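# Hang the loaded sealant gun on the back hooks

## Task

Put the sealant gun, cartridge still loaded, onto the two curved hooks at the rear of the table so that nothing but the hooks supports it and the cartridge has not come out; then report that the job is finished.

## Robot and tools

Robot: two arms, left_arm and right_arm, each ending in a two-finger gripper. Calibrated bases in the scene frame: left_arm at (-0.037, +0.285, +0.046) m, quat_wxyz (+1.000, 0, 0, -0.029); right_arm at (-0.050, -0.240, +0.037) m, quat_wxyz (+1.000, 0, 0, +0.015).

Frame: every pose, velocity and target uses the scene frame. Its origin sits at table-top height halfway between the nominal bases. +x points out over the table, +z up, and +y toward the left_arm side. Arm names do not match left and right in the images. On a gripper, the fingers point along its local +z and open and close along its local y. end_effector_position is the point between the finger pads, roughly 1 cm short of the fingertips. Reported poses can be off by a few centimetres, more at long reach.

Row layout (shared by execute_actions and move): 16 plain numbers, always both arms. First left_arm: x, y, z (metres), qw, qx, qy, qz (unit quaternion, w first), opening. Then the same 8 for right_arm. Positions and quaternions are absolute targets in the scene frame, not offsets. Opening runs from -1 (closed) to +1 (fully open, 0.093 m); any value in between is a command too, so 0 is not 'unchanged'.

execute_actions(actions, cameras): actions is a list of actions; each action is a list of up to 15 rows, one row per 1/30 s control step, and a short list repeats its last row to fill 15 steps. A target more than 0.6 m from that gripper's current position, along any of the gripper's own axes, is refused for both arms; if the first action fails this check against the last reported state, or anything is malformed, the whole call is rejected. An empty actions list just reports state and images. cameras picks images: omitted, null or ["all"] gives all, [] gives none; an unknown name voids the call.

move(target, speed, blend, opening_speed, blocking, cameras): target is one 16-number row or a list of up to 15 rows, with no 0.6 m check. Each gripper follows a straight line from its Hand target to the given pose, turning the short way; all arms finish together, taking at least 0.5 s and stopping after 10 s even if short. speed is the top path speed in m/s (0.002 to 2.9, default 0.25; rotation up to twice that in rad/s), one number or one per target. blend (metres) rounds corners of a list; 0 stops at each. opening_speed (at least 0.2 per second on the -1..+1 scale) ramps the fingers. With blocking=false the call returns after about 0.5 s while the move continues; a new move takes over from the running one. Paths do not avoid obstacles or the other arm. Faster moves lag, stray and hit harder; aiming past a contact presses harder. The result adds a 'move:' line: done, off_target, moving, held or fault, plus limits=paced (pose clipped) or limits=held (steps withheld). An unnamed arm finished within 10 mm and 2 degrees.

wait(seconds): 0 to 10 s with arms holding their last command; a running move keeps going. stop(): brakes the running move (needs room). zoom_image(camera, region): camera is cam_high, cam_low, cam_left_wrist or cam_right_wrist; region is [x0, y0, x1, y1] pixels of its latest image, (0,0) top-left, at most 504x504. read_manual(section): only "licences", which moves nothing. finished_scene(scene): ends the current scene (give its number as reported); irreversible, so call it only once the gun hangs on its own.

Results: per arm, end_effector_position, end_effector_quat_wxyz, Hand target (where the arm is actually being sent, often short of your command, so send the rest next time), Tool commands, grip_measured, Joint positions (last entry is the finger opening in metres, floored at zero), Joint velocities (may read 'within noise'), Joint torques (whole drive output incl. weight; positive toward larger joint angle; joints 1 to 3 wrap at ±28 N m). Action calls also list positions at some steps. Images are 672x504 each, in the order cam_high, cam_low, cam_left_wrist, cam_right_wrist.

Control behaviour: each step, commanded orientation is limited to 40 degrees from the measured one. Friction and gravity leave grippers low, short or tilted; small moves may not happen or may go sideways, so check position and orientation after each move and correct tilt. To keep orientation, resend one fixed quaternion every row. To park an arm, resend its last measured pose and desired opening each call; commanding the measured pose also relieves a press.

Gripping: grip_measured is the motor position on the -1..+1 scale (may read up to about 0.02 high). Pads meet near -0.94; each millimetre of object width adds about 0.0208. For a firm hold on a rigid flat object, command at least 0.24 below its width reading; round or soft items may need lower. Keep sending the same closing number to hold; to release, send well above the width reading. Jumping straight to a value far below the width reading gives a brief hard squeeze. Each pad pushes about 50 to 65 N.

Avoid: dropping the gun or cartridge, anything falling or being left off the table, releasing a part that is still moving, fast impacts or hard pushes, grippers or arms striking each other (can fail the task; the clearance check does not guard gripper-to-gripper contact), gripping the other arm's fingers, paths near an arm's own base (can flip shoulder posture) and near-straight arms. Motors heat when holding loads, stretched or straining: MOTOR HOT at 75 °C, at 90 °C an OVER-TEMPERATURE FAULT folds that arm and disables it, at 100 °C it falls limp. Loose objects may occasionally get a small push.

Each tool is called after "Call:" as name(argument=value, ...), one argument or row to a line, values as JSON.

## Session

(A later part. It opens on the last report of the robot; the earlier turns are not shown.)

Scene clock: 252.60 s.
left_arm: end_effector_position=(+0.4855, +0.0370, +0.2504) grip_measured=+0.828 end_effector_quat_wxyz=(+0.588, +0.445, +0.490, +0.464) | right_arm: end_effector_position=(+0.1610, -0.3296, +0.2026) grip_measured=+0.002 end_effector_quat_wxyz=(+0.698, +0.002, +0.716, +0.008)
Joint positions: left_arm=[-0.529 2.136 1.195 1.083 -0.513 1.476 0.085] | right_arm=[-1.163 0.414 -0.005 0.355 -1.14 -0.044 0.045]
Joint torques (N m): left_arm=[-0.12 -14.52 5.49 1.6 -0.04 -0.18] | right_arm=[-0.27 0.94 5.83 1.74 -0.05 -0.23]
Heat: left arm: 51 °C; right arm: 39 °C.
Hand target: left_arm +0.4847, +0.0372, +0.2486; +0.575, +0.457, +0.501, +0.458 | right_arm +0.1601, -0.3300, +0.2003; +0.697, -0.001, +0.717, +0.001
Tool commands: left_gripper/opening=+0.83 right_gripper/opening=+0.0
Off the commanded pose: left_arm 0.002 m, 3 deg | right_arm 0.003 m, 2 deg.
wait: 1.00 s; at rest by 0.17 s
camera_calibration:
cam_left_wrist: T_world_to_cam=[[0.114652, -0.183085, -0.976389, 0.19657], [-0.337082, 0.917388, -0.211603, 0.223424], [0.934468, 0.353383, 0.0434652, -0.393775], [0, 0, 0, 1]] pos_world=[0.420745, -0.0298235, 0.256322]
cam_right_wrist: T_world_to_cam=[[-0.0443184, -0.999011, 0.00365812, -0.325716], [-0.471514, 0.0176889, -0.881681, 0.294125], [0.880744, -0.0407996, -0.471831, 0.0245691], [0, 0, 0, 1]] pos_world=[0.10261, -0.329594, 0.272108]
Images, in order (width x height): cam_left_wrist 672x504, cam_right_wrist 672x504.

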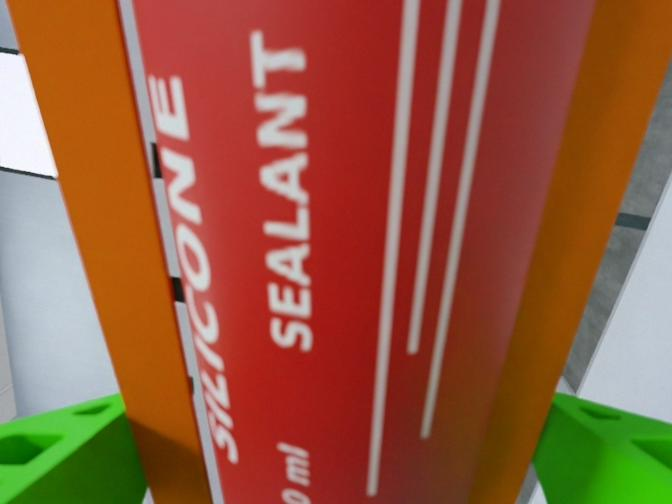

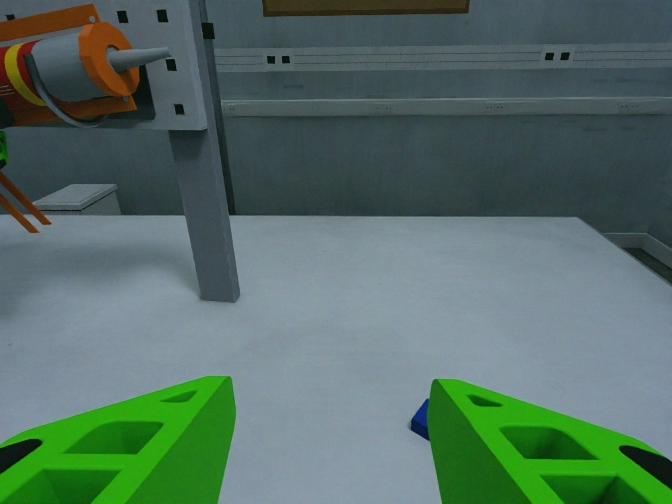

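Call:
move(
  target=[0.485,0.037,0.2485,0.5738,0.4572,0.5013,0.4573,1,0.16,-0.33,0.2,0.706,0,0.708,0,0],
  opening_speed=0.2,
  speed=0.05,
  cameras=["cam_left_wrist","cam_right_wrist"],
)

Call:
wait(
  seconds=0.5,
  cameras=["cam_left_wrist","cam_right_wrist"],
)

Call:
wait(
  seconds=0.5,
  cameras=["cam_left_wrist"],
)

Scene clock: 260.13 s.
left_arm: end_effector_position=(+0.4859, +0.0367, +0.2463) grip_measured=+1.000 end_effector_quat_wxyz=(+0.582, +0.452, +0.493, +0.463) | right_arm: end_effector_position=(+0.1610, -0.3296, +0.2026) grip_measured=+0.002 end_effector_quat_wxyz=(+0.698, +0.002, +0.716, +0.008)
Joint positions: left_arm=[-0.529 2.136 1.195 1.064 -0.513 1.474 0.093] | right_arm=[-1.163 0.414 -0.005 0.355 -1.14 -0.044 0.045]
Joint torques (N m): left_arm=[-0.24 -14.52 5.53 1.81 -0.04 -0.16] | right_arm=[-0.29 0.9 5.81 1.74 -0.06 -0.24]
Heat: left arm: 51 °C; right arm: 39 °C.
Hand target: left_arm +0.4848, +0.0371, +0.2486; +0.575, +0.457, +0.501, +0.458 | right_arm +0.1601, -0.3300, +0.2003; +0.697, -0.001, +0.717, +0.001
Off the commanded pose: left_arm 0.002 m, 2 deg | right_arm 0.003 m, 2 deg.
joint sent to its limit (right arm) — joint 3 (elbow), lower limit, where the elbow is as bent as it goes. The joint targets still meet the commanded pose.
move: done
camera_calibration:
cam_left_wrist: T_world_to_cam=[[0.0992855, -0.174111, -0.979708, 0.200485], [-0.340234, 0.91929, -0.197854, 0.221114], [0.935085, 0.352974, 0.0320337, -0.391335], [0, 0, 0, 1]] pos_world=[0.421256, -0.03023, 0.2527]
cam_right_wrist: T_world_to_cam=[[-0.0443143, -0.999009, 0.00410476, -0.325837], [-0.471512, 0.0172927, -0.88169, 0.293996], [0.880746, -0.0410069, -0.471811, 0.0244949], [0, 0, 0, 1]] pos_world=[0.10261, -0.329594, 0.272108]
Images, in order (width x height): cam_left_wrist 672x504, cam_right_wrist 672x504.

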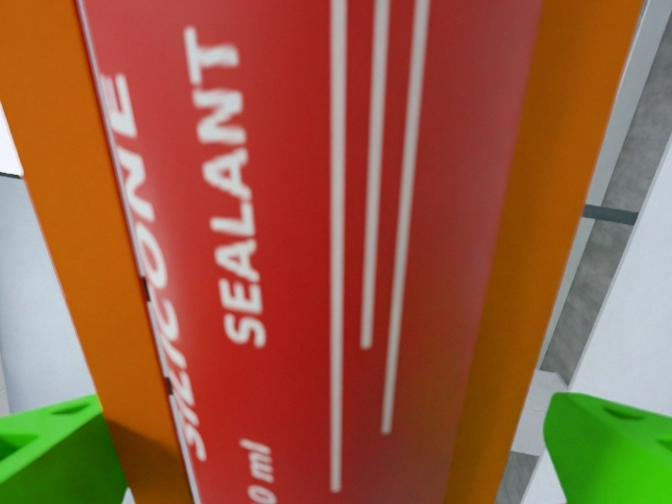

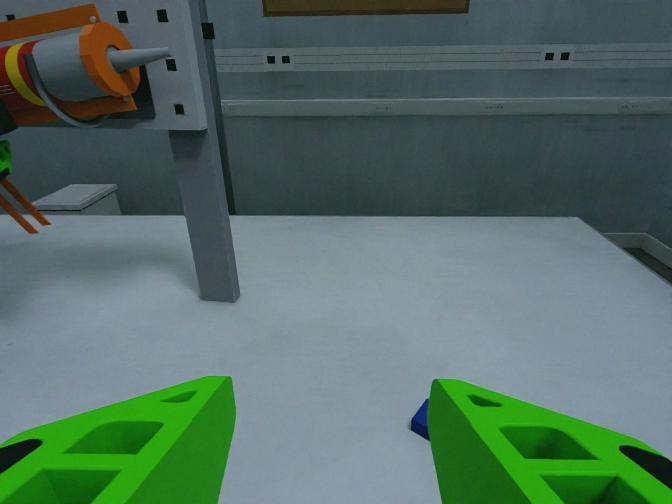

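Scene clock: 260.63 s.
left_arm: end_effector_position=(+0.4859, +0.0367, +0.2463) grip_measured=+1.000 end_effector_quat_wxyz=(+0.582, +0.452, +0.493, +0.463) | right_arm: end_effector_position=(+0.1610, -0.3296, +0.2026) grip_measured=+0.002 end_effector_quat_wxyz=(+0.698, +0.002, +0.716, +0.008)
Joint positions: left_arm=[-0.529 2.136 1.195 1.064 -0.513 1.474 0.093] | right_arm=[-1.163 0.414 -0.005 0.355 -1.14 -0.044 0.045]
Joint torques (N m): left_arm=[-0.16 -14.58 5.56 1.79 -0.04 -0.19] | right_arm=[-0.31 0.92 5.86 1.72 -0.05 -0.25]
Heat: left arm: 51 °C; right arm: 39 °C.
Hand target: left_arm +0.4848, +0.0371, +0.2486; +0.575, +0.457, +0.501, +0.458 | right_arm +0.1601, -0.3300, +0.2003; +0.697, -0.001, +0.717, +0.001
Tool commands: left_gripper/opening=+1.0 right_gripper/opening=+0.0
Off the commanded pose: left_arm 0.002 m, 2 deg | right_arm 0.003 m, 2 deg.
wait: 0.50 s; at rest by 0.17 s
camera_calibration:
cam_left_wrist: T_world_to_cam=[[0.0992855, -0.174111, -0.979708, 0.200485], [-0.340234, 0.91929, -0.197854, 0.221114], [0.935085, 0.352974, 0.0320337, -0.391335], [0, 0, 0, 1]] pos_world=[0.421256, -0.03023, 0.2527]
cam_right_wrist: T_world_to_cam=[[-0.0443143, -0.999009, 0.00410476, -0.325837], [-0.471512, 0.0172927, -0.88169, 0.293996], [0.880746, -0.0410069, -0.471811, 0.0244949], [0, 0, 0, 1]] pos_world=[0.10261, -0.329594, 0.272108]
Images, in order (width x height): cam_left_wrist 672x504, cam_right_wrist 672x504.

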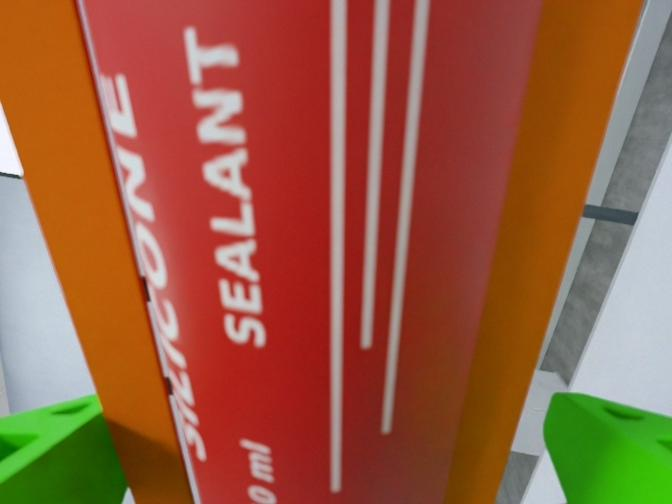

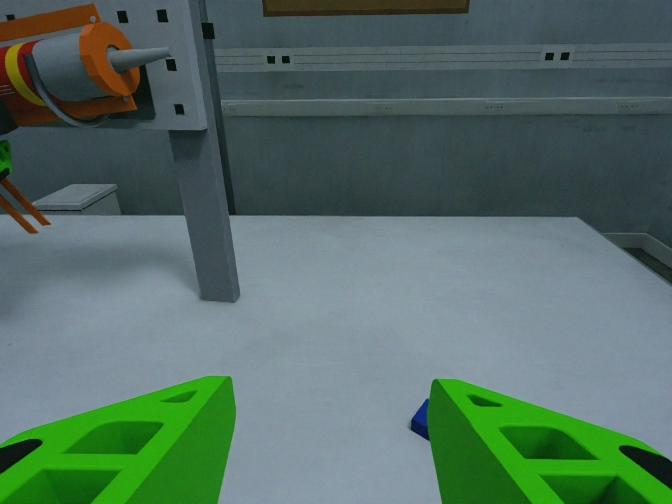

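Scene clock: 261.13 s.
left_arm: end_effector_position=(+0.4859, +0.0367, +0.2463) grip_measured=+1.000 end_effector_quat_wxyz=(+0.582, +0.452, +0.493, +0.463) | right_arm: end_effector_position=(+0.1610, -0.3296, +0.2026) grip_measured=+0.002 end_effector_quat_wxyz=(+0.698, +0.002, +0.716, +0.008)
Joint positions: left_arm=[-0.529 2.136 1.195 1.064 -0.513 1.474 0.093] | right_arm=[-1.163 0.414 -0.005 0.355 -1.14 -0.044 0.045]
Joint torques (N m): left_arm=[-0.09 -14.53 5.57 1.79 -0.05 -0.18] | right_arm=[-0.25 0.95 5.79 1.76 -0.05 -0.25]
Heat: left arm: 52 °C; right arm: 39 °C.
Hand target: left_arm +0.4848, +0.0371, +0.2486; +0.575, +0.457, +0.501, +0.458 | right_arm +0.1601, -0.3300, +0.2003; +0.697, -0.001, +0.717, +0.001
Tool commands: left_gripper/opening=+1.0 right_gripper/opening=+0.0
Off the commanded pose: left_arm 0.002 m, 2 deg | right_arm 0.003 m, 2 deg.
wait: 0.50 s; at rest by 0.17 s
camera_calibration:
cam_left_wrist: T_world_to_cam=[[0.0992855, -0.174111, -0.979708, 0.200485], [-0.340234, 0.91929, -0.197854, 0.221114], [0.935085, 0.352974, 0.0320337, -0.391335], [0, 0, 0, 1]] pos_world=[0.421256, -0.03023, 0.2527]
Images, in order (width x height): cam_left_wrist 672x504.

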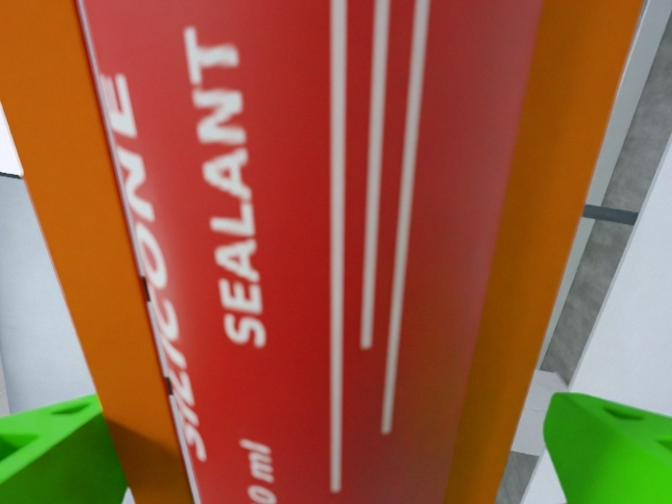

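Call:
move(
  target=[0.485,0.037,0.259,0.5738,0.4572,0.5013,0.4573,1,0.16,-0.33,0.2,0.706,0,0.708,0,0],
  speed=0.03,
  cameras=["cam_left_wrist","cam_right_wrist"],
)

Call:
wait(
  seconds=0.4,
  cameras=["cam_left_wrist"],
)

Call:
wait(
  seconds=0.4,
  cameras=["cam_left_wrist"],
)

Scene clock: 268.63 s.
left_arm: end_effector_position=(+0.4856, +0.0369, +0.2463) grip_measured=+1.000 end_effector_quat_wxyz=(+0.574, +0.460, +0.496, +0.461) | right_arm: end_effector_position=(+0.1610, -0.3296, +0.2026) grip_measured=+0.002 end_effector_quat_wxyz=(+0.698, +0.002, +0.716, +0.008)
Joint positions: left_arm=[-0.529 2.12 1.195 1.023 -0.513 1.472 0.093] | right_arm=[-1.163 0.414 -0.005 0.355 -1.14 -0.044 0.045]
Joint torques (N m): left_arm=[-0.05 -15.25 6.54 1.88 -0.05 -0.16] | right_arm=[-0.32 1.01 5.83 1.73 -0.04 -0.26]
Heat: left arm: 55 °C; right arm: 39 °C.
Hand target: left_arm +0.4848, +0.0371, +0.2590; +0.575, +0.457, +0.501, +0.458 | right_arm +0.1601, -0.3300, +0.2003; +0.697, -0.001, +0.717, +0.001
Off the commanded pose: left_arm 0.013 m, 1 deg | right_arm 0.003 m, 2 deg.
joint sent to its limit (right arm) — joint 3 (elbow), lower limit, where the elbow is as bent as it goes. The joint targets still meet the commanded pose.
move: off_target (left_arm)
camera_calibration:
cam_left_wrist: T_world_to_cam=[[0.0788366, -0.162873, -0.983492, 0.211012], [-0.343968, 0.921531, -0.180184, 0.218117], [0.935666, 0.352495, 0.0166275, -0.387511], [0, 0, 0, 1]] pos_world=[0.42097, -0.030038, 0.253273]
cam_right_wrist: T_world_to_cam=[[-0.0443143, -0.999009, 0.00410476, -0.325837], [-0.471512, 0.0172927, -0.88169, 0.293996], [0.880746, -0.0410069, -0.471811, 0.0244949], [0, 0, 0, 1]] pos_world=[0.10261, -0.329594, 0.272108]
Images, in order (width x height): cam_left_wrist 672x504, cam_right_wrist 672x504.

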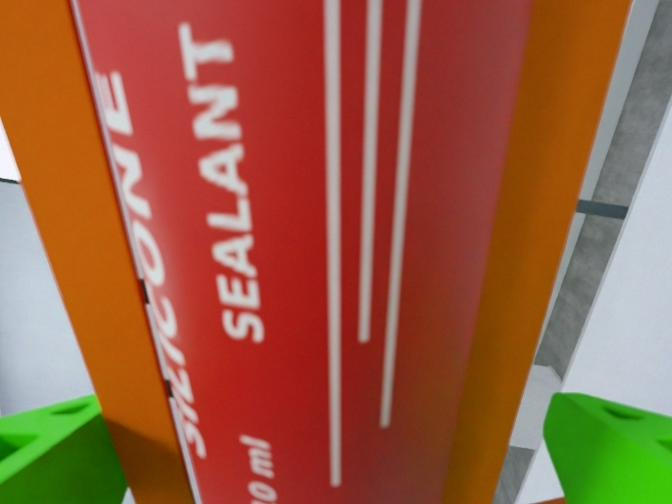

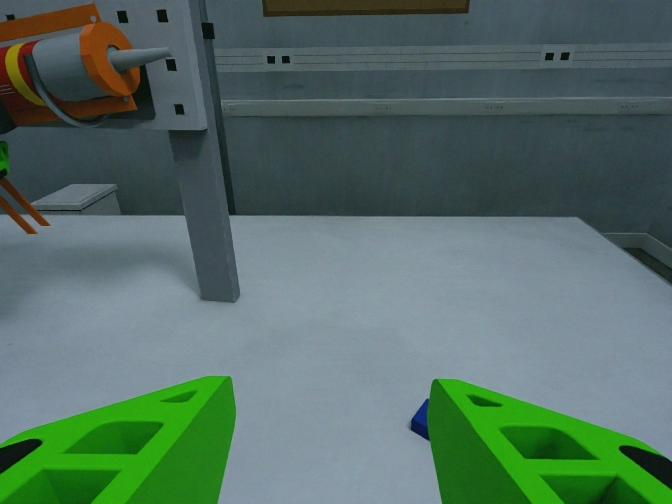

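Scene clock: 269.03 s.
left_arm: end_effector_position=(+0.4855, +0.0370, +0.2465) grip_measured=+1.000 end_effector_quat_wxyz=(+0.574, +0.460, +0.496, +0.461) | right_arm: end_effector_position=(+0.1610, -0.3296, +0.2026) grip_measured=+0.002 end_effector_quat_wxyz=(+0.698, +0.002, +0.716, +0.008)
Joint positions: left_arm=[-0.529 2.119 1.195 1.022 -0.513 1.472 0.093] | right_arm=[-1.163 0.414 -0.005 0.355 -1.14 -0.044 0.045]
Joint torques (N m): left_arm=[-0.1 -15.25 6.53 1.86 -0.04 -0.15] | right_arm=[-0.25 0.95 5.83 1.74 -0.05 -0.24]
Heat: left arm: 55 °C; right arm: 39 °C.
Hand target: left_arm +0.4848, +0.0371, +0.2591; +0.575, +0.457, +0.501, +0.458 | right_arm +0.1601, -0.3300, +0.2003; +0.697, -0.001, +0.717, +0.001
Tool commands: left_gripper/opening=+1.0 right_gripper/opening=+0.0
Off the commanded pose: left_arm 0.013 m, 1 deg | right_arm 0.003 m, 2 deg.
wait: 0.40 s; at rest by 0.17 s
camera_calibration:
cam_left_wrist: T_world_to_cam=[[0.0787697, -0.16331, -0.983425, 0.211207], [-0.343881, 0.921489, -0.180568, 0.218212], [0.935704, 0.352404, 0.0164263, -0.387481], [0, 0, 0, 1]] pos_world=[0.42097, -0.0300377, 0.253474]
Images, in order (width x height): cam_left_wrist 672x504.

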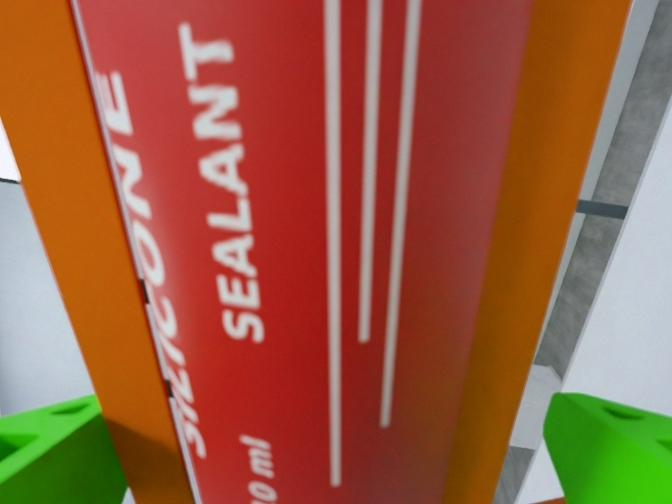

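Scene clock: 269.43 s.
left_arm: end_effector_position=(+0.4855, +0.0370, +0.2464) grip_measured=+1.000 end_effector_quat_wxyz=(+0.574, +0.460, +0.496, +0.461) | right_arm: end_effector_position=(+0.1610, -0.3296, +0.2026) grip_measured=+0.002 end_effector_quat_wxyz=(+0.698, +0.002, +0.716, +0.008)
Joint positions: left_arm=[-0.529 2.119 1.195 1.022 -0.513 1.472 0.093] | right_arm=[-1.163 0.414 -0.005 0.355 -1.14 -0.044 0.045]
Joint torques (N m): left_arm=[-0.16 -15.32 6.54 1.86 -0.05 -0.16] | right_arm=[-0.28 0.94 5.85 1.75 -0.05 -0.26]
Heat: left arm: 55 °C; right arm: 39 °C.
Hand target: left_arm +0.4848, +0.0371, +0.2591; +0.575, +0.457, +0.501, +0.458 | right_arm +0.1601, -0.3300, +0.2003; +0.697, -0.001, +0.717, +0.001
Tool commands: left_gripper/opening=+1.0 right_gripper/opening=+0.0
Off the commanded pose: left_arm 0.013 m, 1 deg | right_arm 0.003 m, 2 deg.
wait: 0.40 s; at rest by 0.17 s
camera_calibration:
cam_left_wrist: T_world_to_cam=[[0.0784858, -0.163105, -0.983482, 0.211248], [-0.34394, 0.921523, -0.180277, 0.218147], [0.935706, 0.352408, 0.0162281, -0.38743], [0, 0, 0, 1]] pos_world=[0.42097, -0.0300379, 0.253373]
Images, in order (width x height): cam_left_wrist 672x504.

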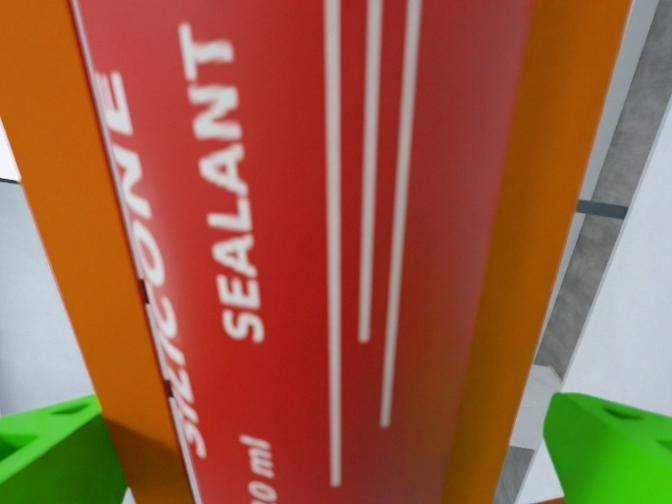

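Call:
move(
  target=[0.485,0.037,0.268,0.5738,0.4572,0.5013,0.4573,1,0.16,-0.33,0.2,0.706,0,0.708,0,0],
  speed=0.03,
  cameras=["cam_left_wrist"],
)

Call:
wait(
  seconds=0.4,
  cameras=["cam_left_wrist"],
)

Scene clock: 275.53 s.
left_arm: end_effector_position=(+0.4861, +0.0366, +0.2470) grip_measured=+1.000 end_effector_quat_wxyz=(+0.567, +0.468, +0.500, +0.458) | right_arm: end_effector_position=(+0.1610, -0.3296, +0.2026) grip_measured=+0.002 end_effector_quat_wxyz=(+0.698, +0.002, +0.716, +0.008)
Joint positions: left_arm=[-0.529 2.105 1.202 0.975 -0.513 1.467 0.093] | right_arm=[-1.163 0.414 -0.005 0.355 -1.14 -0.044 0.045]
Joint torques (N m): left_arm=[-0.12 -15.92 6.95 1.99 -0.05 -0.11] | right_arm=[-0.34 0.94 5.82 1.75 -0.06 -0.24]
Heat: left arm: 57 °C; right arm: 39 °C.
Hand target: left_arm +0.4847, +0.0372, +0.2680; +0.575, +0.457, +0.501, +0.458 | right_arm +0.1601, -0.3300, +0.2003; +0.697, -0.001, +0.717, +0.001
Off the commanded pose: left_arm 0.021 m, 1 deg | right_arm 0.003 m, 2 deg.
joint sent to its limit (right arm) — joint 3 (elbow), lower limit, where the elbow is as bent as it goes. The joint targets still meet the commanded pose.
move: off_target (left_arm)
camera_calibration:
cam_left_wrist: T_world_to_cam=[[0.0571497, -0.153587, -0.986481, 0.222431], [-0.347345, 0.923308, -0.163874, 0.216309], [0.935994, 0.352014, -0.000580866, -0.383829], [0, 0, 0, 1]] pos_world=[0.421684, -0.0304444, 0.254648]
Images, in order (width x height): cam_left_wrist 672x504.

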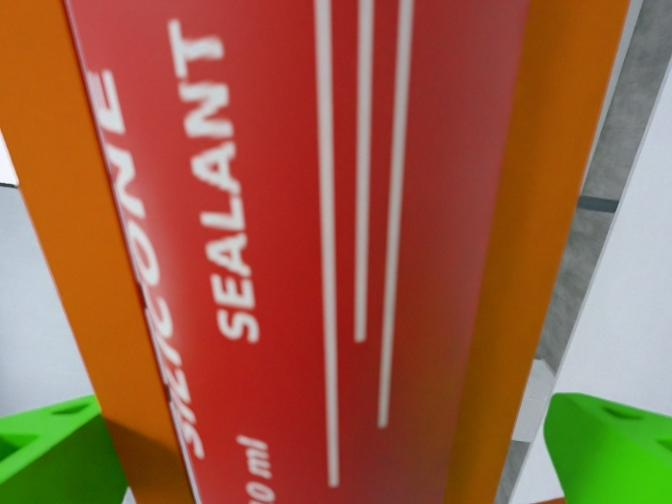

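Scene clock: 275.93 s.
left_arm: end_effector_position=(+0.4861, +0.0366, +0.2469) grip_measured=+1.000 end_effector_quat_wxyz=(+0.567, +0.468, +0.500, +0.458) | right_arm: end_effector_position=(+0.1610, -0.3296, +0.2026) grip_measured=+0.002 end_effector_quat_wxyz=(+0.698, +0.002, +0.716, +0.008)
Joint positions: left_arm=[-0.529 2.105 1.202 0.974 -0.513 1.467 0.093] | right_arm=[-1.163 0.414 -0.005 0.355 -1.14 -0.044 0.045]
Joint torques (N m): left_arm=[-0.09 -15.88 6.93 2.05 -0.04 -0.13] | right_arm=[-0.28 0.91 5.81 1.75 -0.06 -0.24]
Heat: left arm: 57 °C; right arm: 39 °C.
Hand target: left_arm +0.4847, +0.0372, +0.2679; +0.575, +0.457, +0.501, +0.458 | right_arm +0.1601, -0.3300, +0.2003; +0.697, -0.001, +0.717, +0.001
Tool commands: left_gripper/opening=+1.0 right_gripper/opening=+0.0
Off the commanded pose: left_arm 0.021 m, 1 deg | right_arm 0.003 m, 2 deg.
wait: 0.40 s; at rest by 0.17 s
camera_calibration:
cam_left_wrist: T_world_to_cam=[[0.0567712, -0.153415, -0.98653, 0.222607], [-0.34741, 0.923335, -0.16358, 0.216263], [0.935993, 0.352017, -0.000879164, -0.383753], [0, 0, 0, 1]] pos_world=[0.421684, -0.0304445, 0.254648]
Images, in order (width x height): cam_left_wrist 672x504.

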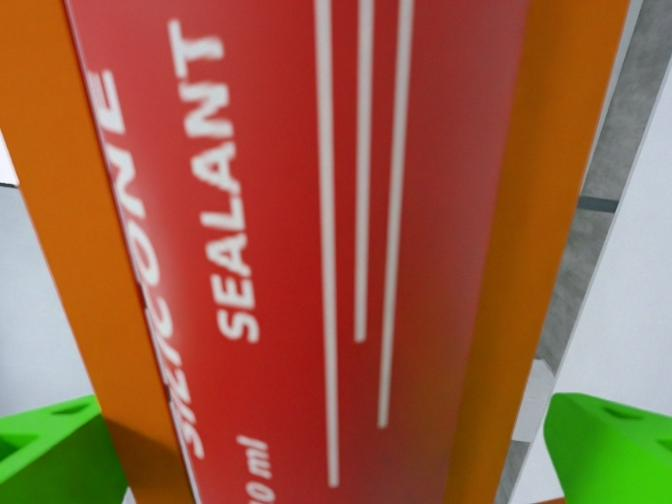

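Call:
move(
  target=[0.485,0.037,0.278,0.5738,0.4572,0.5013,0.4573,1,0.16,-0.33,0.2,0.706,0,0.708,0,0],
  speed=0.03,
  cameras=["cam_left_wrist"],
)

Call:
wait(
  seconds=0.4,
  cameras=["cam_left_wrist","cam_low"],
)

Scene clock: 284.93 s.
left_arm: end_effector_position=(+0.4866, +0.0363, +0.2475) grip_measured=+1.000 end_effector_quat_wxyz=(+0.557, +0.477, +0.503, +0.457) | right_arm: end_effector_position=(+0.1610, -0.3296, +0.2026) grip_measured=+0.002 end_effector_quat_wxyz=(+0.698, +0.002, +0.716, +0.008)
Joint positions: left_arm=[-0.529 2.09 1.211 0.922 -0.513 1.467 0.093] | right_arm=[-1.163 0.414 -0.005 0.355 -1.14 -0.044 0.045]
Joint torques (N m): left_arm=[-0.17 -16.31 7.28 2.23 -0.05 -0.11] | right_arm=[-0.34 0.96 5.85 1.73 -0.06 -0.24]
Heat: left arm: 57 °C; right arm: 39 °C.
Hand target: left_arm +0.4846, +0.0373, +0.2778; +0.574, +0.457, +0.501, +0.458 | right_arm +0.1601, -0.3300, +0.2003; +0.697, -0.001, +0.717, +0.001
Off the commanded pose: left_arm 0.031 m, 3 deg | right_arm 0.003 m, 2 deg.
joint sent to its limit (right arm) — joint 3 (elbow), lower limit, where the elbow is as bent as it goes. The joint targets still meet the commanded pose.
move: off_target (left_arm)
camera_calibration:
cam_left_wrist: T_world_to_cam=[[0.0335665, -0.138354, -0.989814, 0.23466], [-0.351368, 0.925516, -0.141282, 0.213101], [0.935635, 0.352532, -0.0175469, -0.379848], [0, 0, 0, 1]] pos_world=[0.4224, -0.030854, 0.255712]
Images, in order (width x height): cam_left_wrist 672x504.

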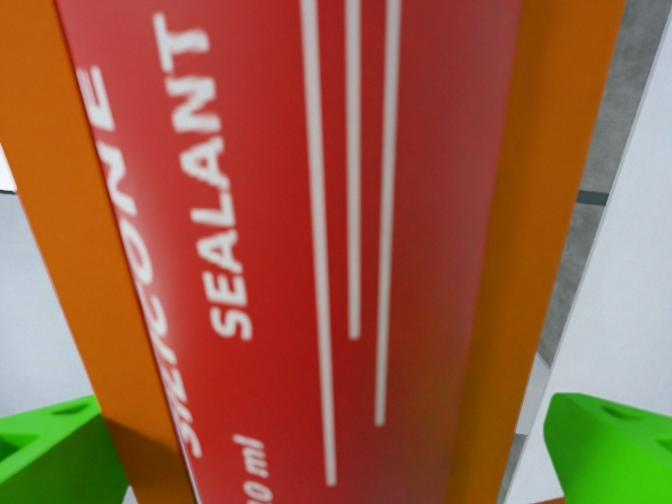

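Scene clock: 285.33 s.
left_arm: end_effector_position=(+0.4866, +0.0363, +0.2474) grip_measured=+1.000 end_effector_quat_wxyz=(+0.557, +0.478, +0.503, +0.457) | right_arm: end_effector_position=(+0.1610, -0.3296, +0.2026) grip_measured=+0.002 end_effector_quat_wxyz=(+0.698, +0.002, +0.716, +0.008)
Joint positions: left_arm=[-0.529 2.09 1.211 0.922 -0.513 1.467 0.093] | right_arm=[-1.163 0.414 -0.005 0.355 -1.14 -0.044 0.045]
Joint torques (N m): left_arm=[-0.09 -16.43 7.24 2.24 -0.06 -0.15] | right_arm=[-0.34 0.92 5.82 1.75 -0.05 -0.25]
Heat: left arm: 57 °C; right arm: 39 °C.
Hand target: left_arm +0.4846, +0.0373, +0.2777; +0.574, +0.457, +0.501, +0.458 | right_arm +0.1601, -0.3300, +0.2003; +0.697, -0.001, +0.717, +0.001
Tool commands: left_gripper/opening=+1.0 right_gripper/opening=+0.0
Off the commanded pose: left_arm 0.031 m, 3 deg | right_arm 0.003 m, 2 deg.
wait: 0.40 s; at rest by 0.17 s
camera_calibration:
cam_left_wrist: T_world_to_cam=[[0.0332811, -0.138142, -0.989853, 0.234698], [-0.35144, 0.925535, -0.140982, 0.213041], [0.935619, 0.352566, -0.0177457, -0.379791], [0, 0, 0, 1]] pos_world=[0.4224, -0.0308541, 0.255611]
Images, in order (width x height): cam_low 672x504, cam_left_wrist 672x504.

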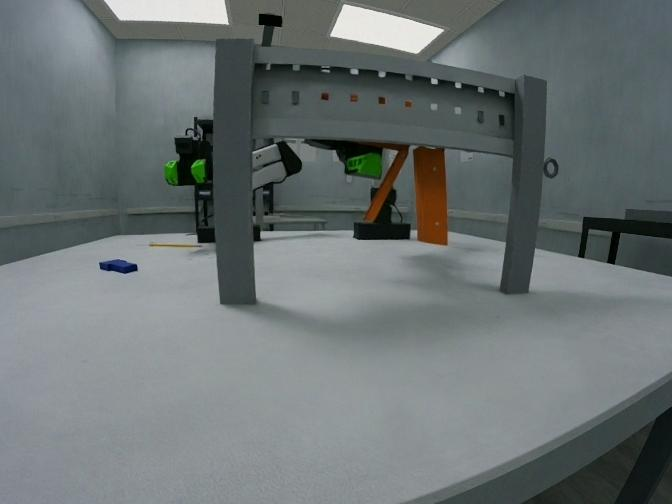

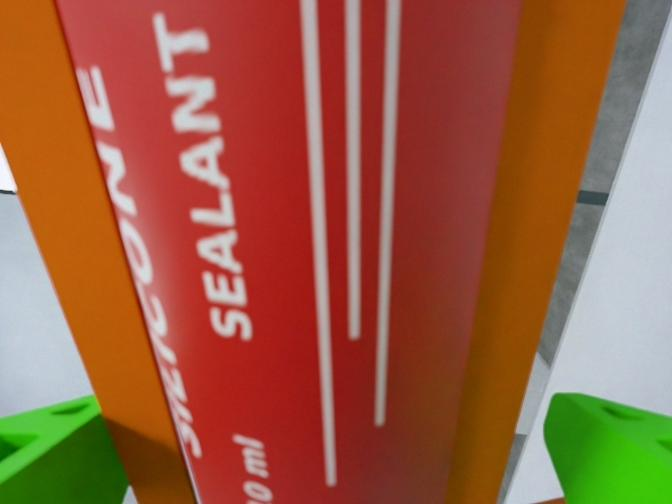

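Call:
move(
  target=[
    [0.474,0.0375,0.262,0.565,0.468,0.502,0.457,1,0.16,-0.33,0.2,0.706,0,0.708,0,0],
    [0.36,0.051,0.250,0.565,0.468,0.502,0.457,1,0.16,-0.33,0.2,0.706,0,0.708,0,0],
  ],
  speed=[0.06,0.12],
)

Call:
wait(
  seconds=0.4,
  cameras=["cam_left_wrist","cam_right_wrist"],
)

Call:
wait(
  seconds=0.4,
  cameras=["cam_left_wrist","cam_right_wrist"],
)

Scene clock: 296.53 s.
left_arm: end_effector_position=(+0.3645, +0.0477, +0.2329) grip_measured=+1.000 end_effector_quat_wxyz=(+0.552, +0.484, +0.505, +0.453) | right_arm: end_effector_position=(+0.1610, -0.3296, +0.2026) grip_measured=+0.002 end_effector_quat_wxyz=(+0.698, +0.002, +0.716, +0.008)
Joint positions: left_arm=[-0.707 1.809 0.726 1.11 -0.687 1.468 0.093] | right_arm=[-1.163 0.414 -0.005 0.355 -1.14 -0.044 0.045]
Joint torques (N m): left_arm=[-0.24 -11.88 4.42 2.5 -0.09 0.09] | right_arm=[-0.29 0.94 5.79 1.74 -0.06 -0.26]
Heat: left arm: 59 °C; right arm: 39 °C.
Hand target: left_arm +0.3603, +0.0510, +0.2496; +0.565, +0.468, +0.503, +0.457 | right_arm +0.1601, -0.3300, +0.2003; +0.697, -0.001, +0.717, +0.001
Off the commanded pose: left_arm 0.018 m, 2 deg | right_arm 0.003 m, 2 deg.
joint sent to its limit (right arm) — joint 3 (elbow), lower limit, where the elbow is as bent as it goes. The joint targets still meet the commanded pose.
move: off_target (left_arm)
camera_calibration:
cam_left_wrist: T_world_to_cam=[[0.0167468, -0.131589, -0.991163, 0.231997], [-0.349654, 0.927941, -0.129104, 0.154007], [0.936729, 0.348726, -0.0304707, -0.267033], [0, 0, 0, 1]] pos_world=[0.300102, -0.0192598, 0.241693]
cam_right_wrist: T_world_to_cam=[[-0.0443143, -0.999009, 0.00410476, -0.325837], [-0.471512, 0.0172927, -0.88169, 0.293996], [0.880746, -0.0410069, -0.471811, 0.0244949], [0, 0, 0, 1]] pos_world=[0.10261, -0.329594, 0.272108]

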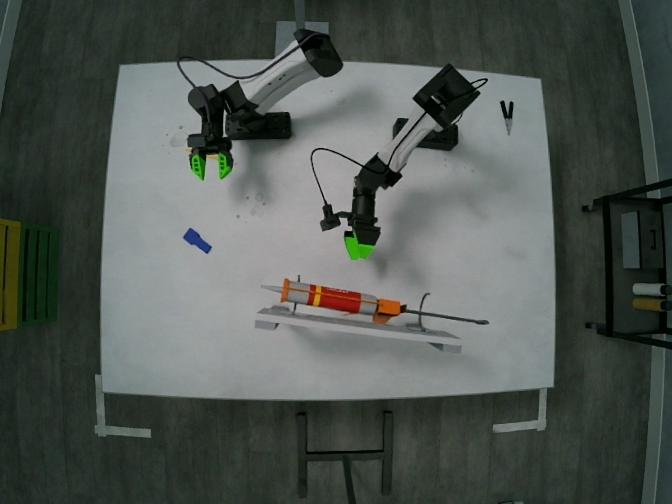

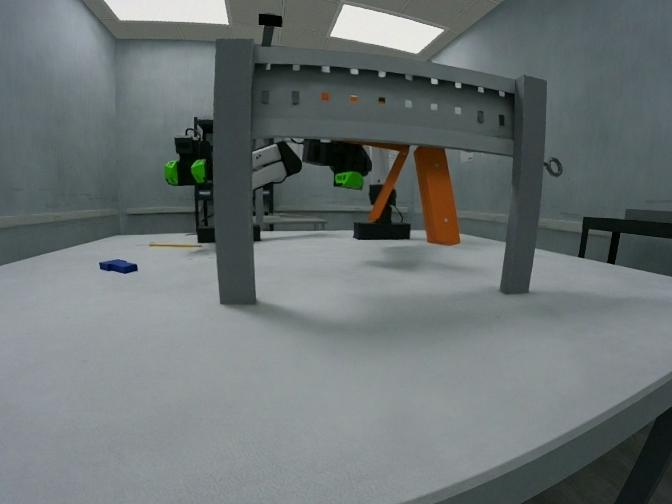

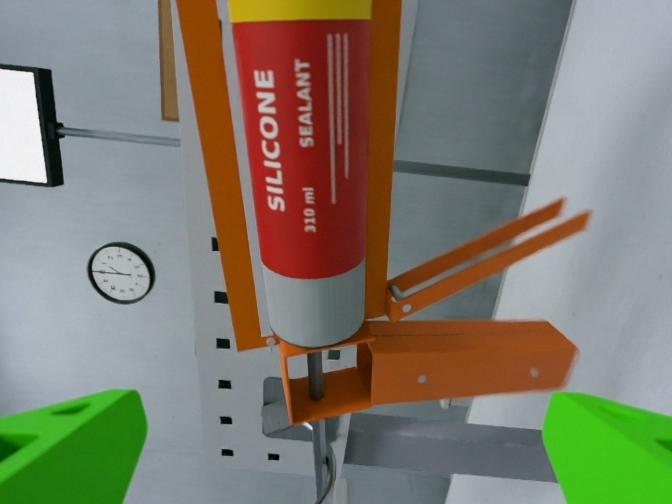

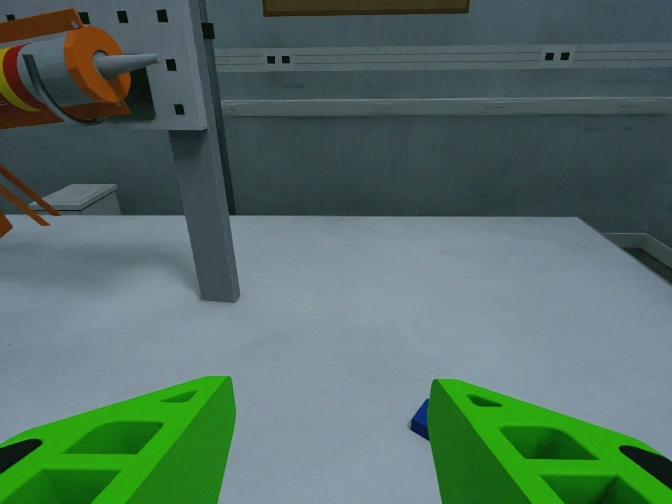

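Scene clock: 296.93 s.
left_arm: end_effector_position=(+0.3645, +0.0478, +0.2329) grip_measured=+1.000 end_effector_quat_wxyz=(+0.552, +0.484, +0.505, +0.453) | right_arm: end_effector_position=(+0.1610, -0.3296, +0.2026) grip_measured=+0.002 end_effector_quat_wxyz=(+0.698, +0.002, +0.716, +0.008)
Joint positions: left_arm=[-0.707 1.809 0.726 1.11 -0.688 1.469 0.093] | right_arm=[-1.163 0.414 -0.005 0.355 -1.14 -0.044 0.045]
Joint torques (N m): left_arm=[-0.25 -11.9 4.4 2.54 -0.1 0.05] | right_arm=[-0.32 0.91 5.86 1.72 -0.05 -0.24]
Heat: left arm: 58 °C; right arm: 39 °C.
Hand target: left_arm +0.3603, +0.0510, +0.2495; +0.565, +0.468, +0.502, +0.457 | right_arm +0.1601, -0.3300, +0.2003; +0.697, -0.001, +0.717, +0.001
Tool commands: left_gripper/opening=+1.0 right_gripper/opening=+0.0
Off the commanded pose: left_arm 0.018 m, 2 deg | right_arm 0.003 m, 2 deg.
wait: 0.40 s; at rest by 0.17 s
camera_calibration:
cam_left_wrist: T_world_to_cam=[[0.0168374, -0.131143, -0.99122, 0.232005], [-0.349933, 0.92789, -0.128709, 0.153902], [0.936623, 0.349028, -0.0302682, -0.26708], [0, 0, 0, 1]] pos_world=[0.300103, -0.01916, 0.241692]
cam_right_wrist: T_world_to_cam=[[-0.0443143, -0.999009, 0.00410476, -0.325837], [-0.471512, 0.0172927, -0.88169, 0.293996], [0.880746, -0.0410069, -0.471811, 0.0244949], [0, 0, 0, 1]] pos_world=[0.10261, -0.329594, 0.272108]
Images, in order (width x height): cam_left_wrist 672x504, cam_right_wrist 672x504.

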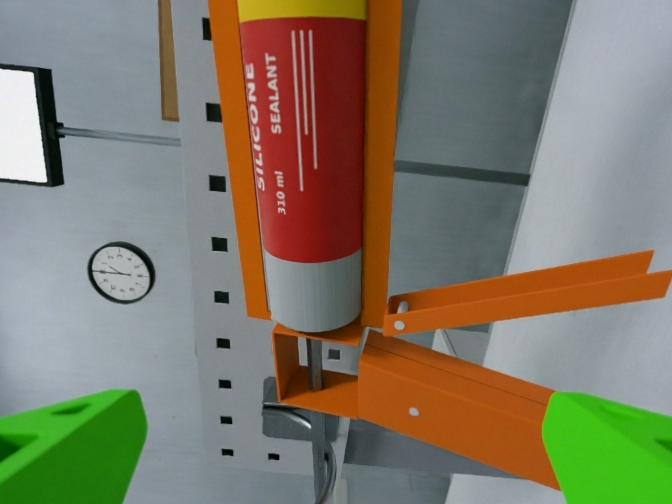

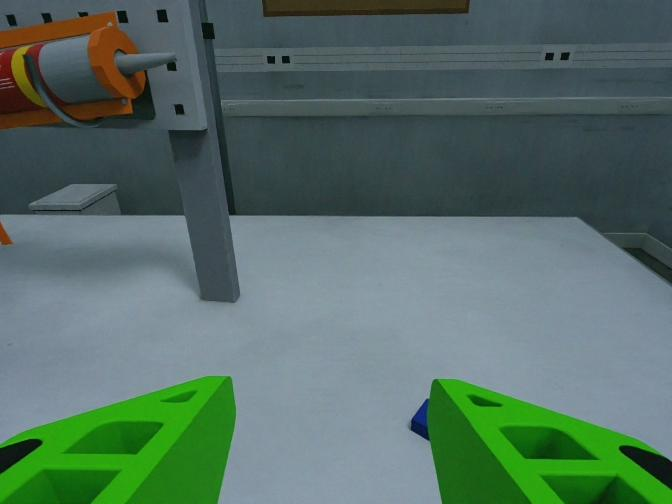

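Scene clock: 297.33 s.
left_arm: end_effector_position=(+0.3645, +0.0478, +0.2329) grip_measured=+1.000 end_effector_quat_wxyz=(+0.552, +0.484, +0.505, +0.453) | right_arm: end_effector_position=(+0.1610, -0.3296, +0.2026) grip_measured=+0.002 end_effector_quat_wxyz=(+0.698, +0.002, +0.716, +0.008)
Joint positions: left_arm=[-0.707 1.809 0.726 1.11 -0.688 1.469 0.093] | right_arm=[-1.163 0.414 -0.005 0.355 -1.14 -0.044 0.045]
Joint torques (N m): left_arm=[-0.21 -11.86 4.38 2.55 -0.08 0.05] | right_arm=[-0.29 0.94 5.86 1.75 -0.06 -0.24]
Heat: left arm: 58 °C; right arm: 39 °C.
Hand target: left_arm +0.3603, +0.0510, +0.2495; +0.565, +0.468, +0.502, +0.457 | right_arm +0.1601, -0.3300, +0.2003; +0.697, -0.001, +0.717, +0.001
Tool commands: left_gripper/opening=+1.0 right_gripper/opening=+0.0
Off the commanded pose: left_arm 0.018 m, 2 deg | right_arm 0.003 m, 2 deg.
wait: 0.40 s; at rest by 0.17 s
camera_calibration:
cam_left_wrist: T_world_to_cam=[[0.0168374, -0.131143, -0.99122, 0.232005], [-0.349933, 0.92789, -0.128709, 0.153902], [0.936623, 0.349028, -0.0302682, -0.26708], [0, 0, 0, 1]] pos_world=[0.300103, -0.01916, 0.241692]
cam_right_wrist: T_world_to_cam=[[-0.0443143, -0.999009, 0.00410476, -0.325837], [-0.471512, 0.0172927, -0.88169, 0.293996], [0.880746, -0.0410069, -0.471811, 0.0244949], [0, 0, 0, 1]] pos_world=[0.10261, -0.329594, 0.272108]
Images, in order (width x height): cam_left_wrist 672x504, cam_right_wrist 672x504.

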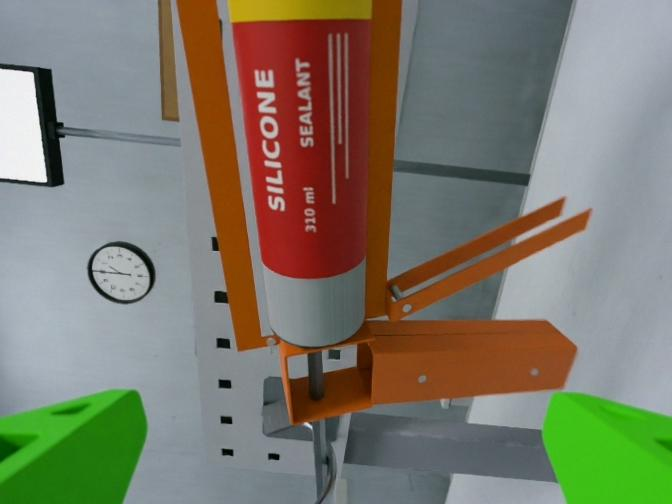

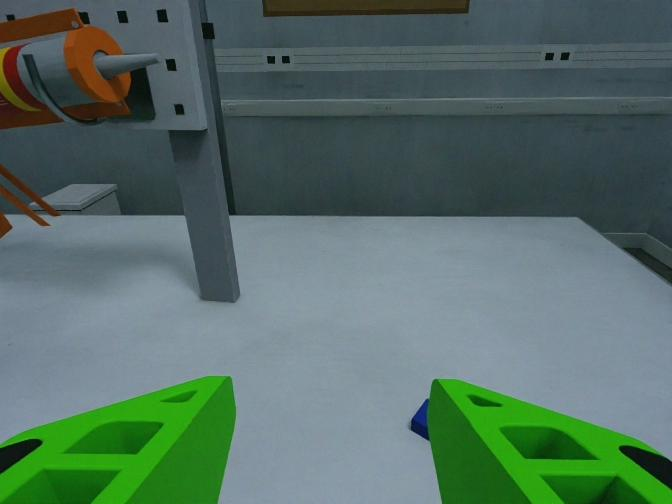

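Call:
move(
  target=[0.25,0.13,0.23,0.565,0.468,0.502,0.457,1,0.16,-0.33,0.2,0.706,0,0.708,0,0],
  cameras=[],
)

Call:
wait(
  seconds=10,
  cameras=[],
)

Call:
wait(
  seconds=10,
  cameras=[],
)

Call:
wait(
  seconds=10,
  cameras=[],
)

Call:
wait(
  seconds=10,
  cameras=["cam_left_wrist"],
)

Call:
wait(
  seconds=0.2,
  cameras=["cam_left_wrist"],
)

Call:
wait(
  seconds=0.2,
  cameras=["cam_left_wrist"],
)

Scene clock: 308.80 s.
left_arm: end_effector_position=(+0.2527, +0.1280, +0.2219) grip_measured=+1.000 end_effector_quat_wxyz=(+0.555, +0.480, +0.504, +0.455) | right_arm: end_effector_position=(+0.1610, -0.3296, +0.2026) grip_measured=+0.002 end_effector_quat_wxyz=(+0.698, +0.002, +0.716, +0.008)
Joint positions: left_arm=[-0.81 1.369 0.185 1.227 -0.792 1.479 0.093] | right_arm=[-1.163 0.414 -0.005 0.355 -1.14 -0.044 0.045]
Joint torques (N m): left_arm=[-0.43 -5 4.07 2.59 -0.07 0.08] | right_arm=[-0.28 0.87 5.86 1.74 -0.05 -0.26]
Heat: left arm: 56 °C; right arm: 39 °C.
Hand target: left_arm +0.2502, +0.1300, +0.2298; +0.565, +0.468, +0.503, +0.457 | right_arm +0.1601, -0.3300, +0.2003; +0.697, -0.001, +0.717, +0.001
Off the commanded pose: left_arm 0.009 m, 2 deg | right_arm 0.003 m, 2 deg.
joint sent to its limit (right arm) — joint 3 (elbow), lower limit, where the elbow is as bent as it goes. The joint targets still meet the commanded pose.
move: done
No camera images: "cameras" was empty.

Scene clock: 318.80 s.
left_arm: end_effector_position=(+0.2528, +0.1282, +0.2219) grip_measured=+1.000 end_effector_quat_wxyz=(+0.555, +0.480, +0.504, +0.455) | right_arm: end_effector_position=(+0.1610, -0.3296, +0.2026) grip_measured=+0.002 end_effector_quat_wxyz=(+0.698, +0.002, +0.716, +0.008)
Joint positions: left_arm=[-0.81 1.369 0.185 1.227 -0.793 1.48 0.093] | right_arm=[-1.163 0.414 -0.005 0.355 -1.14 -0.044 0.045]
Joint torques (N m): left_arm=[-0.36 -4.98 4.15 2.57 -0.07 0.04] | right_arm=[-0.31 0.98 5.87 1.73 -0.05 -0.24]
Heat: left arm: 52 °C; right arm: 39 °C.
Hand target: left_arm +0.2502, +0.1300, +0.2298; +0.565, +0.468, +0.502, +0.457 | right_arm +0.1601, -0.3300, +0.2003; +0.697, -0.001, +0.717, +0.001
Tool commands: left_gripper/opening=+1.0 right_gripper/opening=+0.0
Off the commanded pose: left_arm 0.009 m, 2 deg | right_arm 0.003 m, 2 deg.
wait: 10.00 s; at rest by 0.17 s
No camera images: "cameras" was empty.

Scene clock: 328.80 s.
left_arm: end_effector_position=(+0.2528, +0.1282, +0.2219) grip_measured=+1.000 end_effector_quat_wxyz=(+0.555, +0.480, +0.504, +0.455) | right_arm: end_effector_position=(+0.1610, -0.3296, +0.2026) grip_measured=+0.002 end_effector_quat_wxyz=(+0.698, +0.002, +0.716, +0.008)
Joint positions: left_arm=[-0.81 1.369 0.185 1.227 -0.793 1.48 0.093] | right_arm=[-1.163 0.414 -0.005 0.355 -1.14 -0.044 0.045]
Joint torques (N m): left_arm=[-0.47 -4.97 4.1 2.57 -0.07 0.02] | right_arm=[-0.28 0.92 5.9 1.74 -0.04 -0.24]
Heat: left arm: 50 °C; right arm: 39 °C.
Hand target: left_arm +0.2502, +0.1300, +0.2298; +0.565, +0.468, +0.503, +0.457 | right_arm +0.1601, -0.3300, +0.2003; +0.697, -0.001, +0.717, +0.001
Tool commands: left_gripper/opening=+1.0 right_gripper/opening=+0.0
Off the commanded pose: left_arm 0.009 m, 2 deg | right_arm 0.003 m, 2 deg.
wait: 10.00 s; at rest by 0.17 s
No camera images: "cameras" was empty.

Scene clock: 338.80 s.
left_arm: end_effector_position=(+0.2528, +0.1282, +0.2219) grip_measured=+1.000 end_effector_quat_wxyz=(+0.555, +0.480, +0.504, +0.455) | right_arm: end_effector_position=(+0.1610, -0.3296, +0.2026) grip_measured=+0.002 end_effector_quat_wxyz=(+0.698, +0.002, +0.716, +0.008)
Joint positions: left_arm=[-0.81 1.369 0.185 1.227 -0.793 1.48 0.093] | right_arm=[-1.163 0.414 -0.005 0.355 -1.14 -0.044 0.045]
Joint torques (N m): left_arm=[-0.47 -5.03 4.16 2.58 -0.09 0.05] | right_arm=[-0.35 0.91 5.85 1.72 -0.04 -0.24]
Heat: left arm: 47 °C; right arm: 39 °C.
Hand target: left_arm +0.2502, +0.1300, +0.2298; +0.565, +0.468, +0.503, +0.457 | right_arm +0.1601, -0.3300, +0.2003; +0.697, -0.001, +0.717, +0.001
Tool commands: left_gripper/opening=+1.0 right_gripper/opening=+0.0
Off the commanded pose: left_arm 0.009 m, 2 deg | right_arm 0.003 m, 2 deg.
wait: 10.00 s; at rest by 0.17 s
No camera images: "cameras" was empty.

Scene clock: 348.80 s.
left_arm: end_effector_position=(+0.2528, +0.1282, +0.2219) grip_measured=+1.000 end_effector_quat_wxyz=(+0.555, +0.480, +0.504, +0.455) | right_arm: end_effector_position=(+0.1610, -0.3296, +0.2026) grip_measured=+0.002 end_effector_quat_wxyz=(+0.698, +0.002, +0.716, +0.008)
Joint positions: left_arm=[-0.81 1.369 0.185 1.227 -0.793 1.48 0.093] | right_arm=[-1.163 0.414 -0.005 0.355 -1.14 -0.044 0.045]
Joint torques (N m): left_arm=[-0.57 -5.07 4.04 2.57 -0.08 0.04] | right_arm=[-0.28 0.87 5.85 1.73 -0.04 -0.25]
Heat: left arm: 46 °C; right arm: 39 °C.
Hand target: left_arm +0.2502, +0.1300, +0.2298; +0.565, +0.468, +0.503, +0.457 | right_arm +0.1601, -0.3300, +0.2003; +0.697, -0.001, +0.717, +0.001
Tool commands: left_gripper/opening=+1.0 right_gripper/opening=+0.0
Off the commanded pose: left_arm 0.009 m, 2 deg | right_arm 0.003 m, 2 deg.
wait: 10.00 s; at rest by 0.17 s
camera_calibration:
cam_left_wrist: T_world_to_cam=[[0.0266262, -0.134827, -0.990511, 0.231428], [-0.350703, 0.926624, -0.135558, 0.0407766], [0.936108, 0.350985, -0.0226117, -0.192672], [0, 0, 0, 1]] pos_world=[0.188501, 0.0610432, 0.230403]
Images, in order (width x height): cam_left_wrist 672x504.

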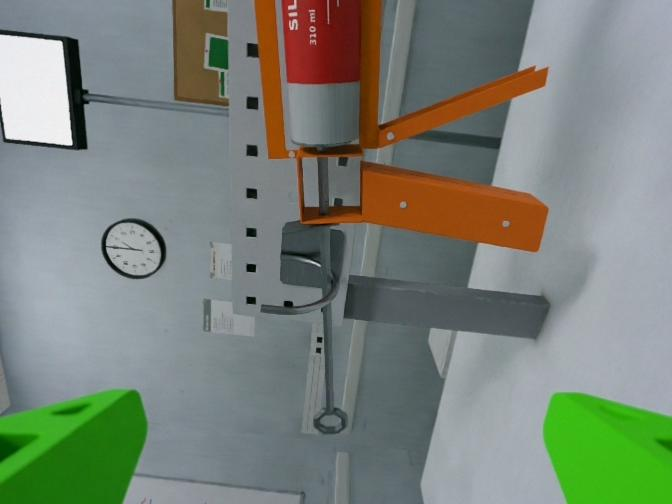

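Scene clock: 349.00 s.
left_arm: end_effector_position=(+0.2528, +0.1282, +0.2219) grip_measured=+1.000 end_effector_quat_wxyz=(+0.555, +0.480, +0.504, +0.455) | right_arm: end_effector_position=(+0.1610, -0.3296, +0.2026) grip_measured=+0.002 end_effector_quat_wxyz=(+0.698, +0.002, +0.716, +0.008)
Joint positions: left_arm=[-0.81 1.369 0.185 1.227 -0.793 1.48 0.093] | right_arm=[-1.163 0.414 -0.005 0.355 -1.14 -0.044 0.045]
Joint torques (N m): left_arm=[-0.47 -5.01 4.05 2.56 -0.04 0.03] | right_arm=[-0.28 0.94 5.86 1.74 -0.05 -0.25]
Heat: left arm: 46 °C; right arm: 39 °C.
Hand target: left_arm +0.2502, +0.1300, +0.2298; +0.565, +0.468, +0.503, +0.457 | right_arm +0.1601, -0.3300, +0.2003; +0.697, -0.001, +0.717, +0.001
Tool commands: left_gripper/opening=+1.0 right_gripper/opening=+0.0
Off the commanded pose: left_arm 0.009 m, 2 deg | right_arm 0.003 m, 2 deg.
wait: 0.20 s; at rest by 0.17 s
camera_calibration:
cam_left_wrist: T_world_to_cam=[[0.0266262, -0.134827, -0.990511, 0.231428], [-0.350703, 0.926624, -0.135558, 0.0407766], [0.936108, 0.350985, -0.0226117, -0.192672], [0, 0, 0, 1]] pos_world=[0.188501, 0.0610432, 0.230403]
Images, in order (width x height): cam_left_wrist 672x504.

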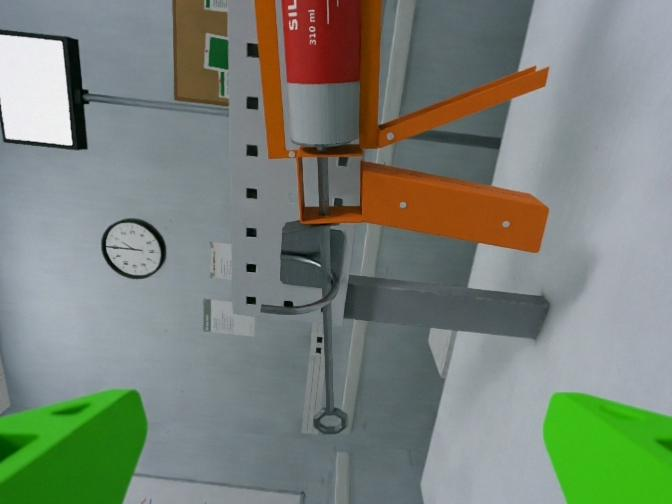

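Scene clock: 349.20 s.
left_arm: end_effector_position=(+0.2528, +0.1282, +0.2219) grip_measured=+1.000 end_effector_quat_wxyz=(+0.555, +0.480, +0.504, +0.455) | right_arm: end_effector_position=(+0.1610, -0.3296, +0.2026) grip_measured=+0.002 end_effector_quat_wxyz=(+0.698, +0.002, +0.716, +0.008)
Joint positions: left_arm=[-0.81 1.369 0.185 1.227 -0.793 1.48 0.093] | right_arm=[-1.163 0.414 -0.005 0.355 -1.14 -0.044 0.045]
Joint torques (N m): left_arm=[-0.4 -4.98 4.05 2.58 -0.08 0.03] | right_arm=[-0.32 0.92 5.85 1.74 -0.06 -0.25]
Heat: left arm: 46 °C; right arm: 39 °C.
Hand target: left_arm +0.2502, +0.1300, +0.2298; +0.565, +0.468, +0.503, +0.457 | right_arm +0.1601, -0.3300, +0.2003; +0.697, -0.001, +0.717, +0.001
Tool commands: left_gripper/opening=+1.0 right_gripper/opening=+0.0
Off the commanded pose: left_arm 0.009 m, 2 deg | right_arm 0.003 m, 2 deg.
wait: 0.20 s; at rest by 0.17 s
camera_calibration:
cam_left_wrist: T_world_to_cam=[[0.0266262, -0.134827, -0.990511, 0.231428], [-0.350703, 0.926624, -0.135558, 0.0407766], [0.936108, 0.350985, -0.0226117, -0.192672], [0, 0, 0, 1]] pos_world=[0.188501, 0.0610432, 0.230403]
Images, in order (width x height): cam_left_wrist 672x504.

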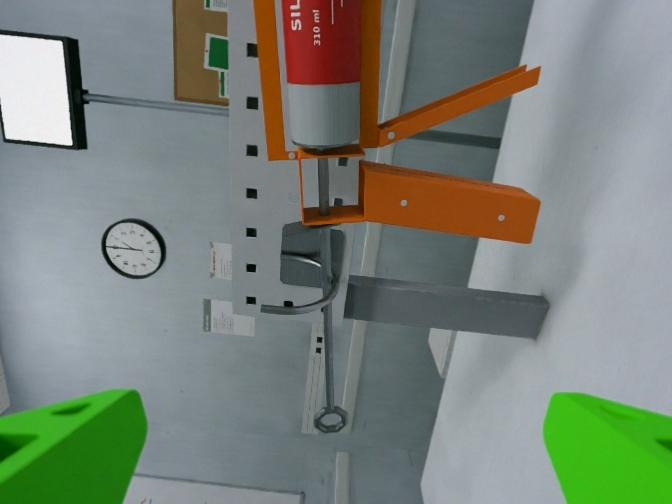

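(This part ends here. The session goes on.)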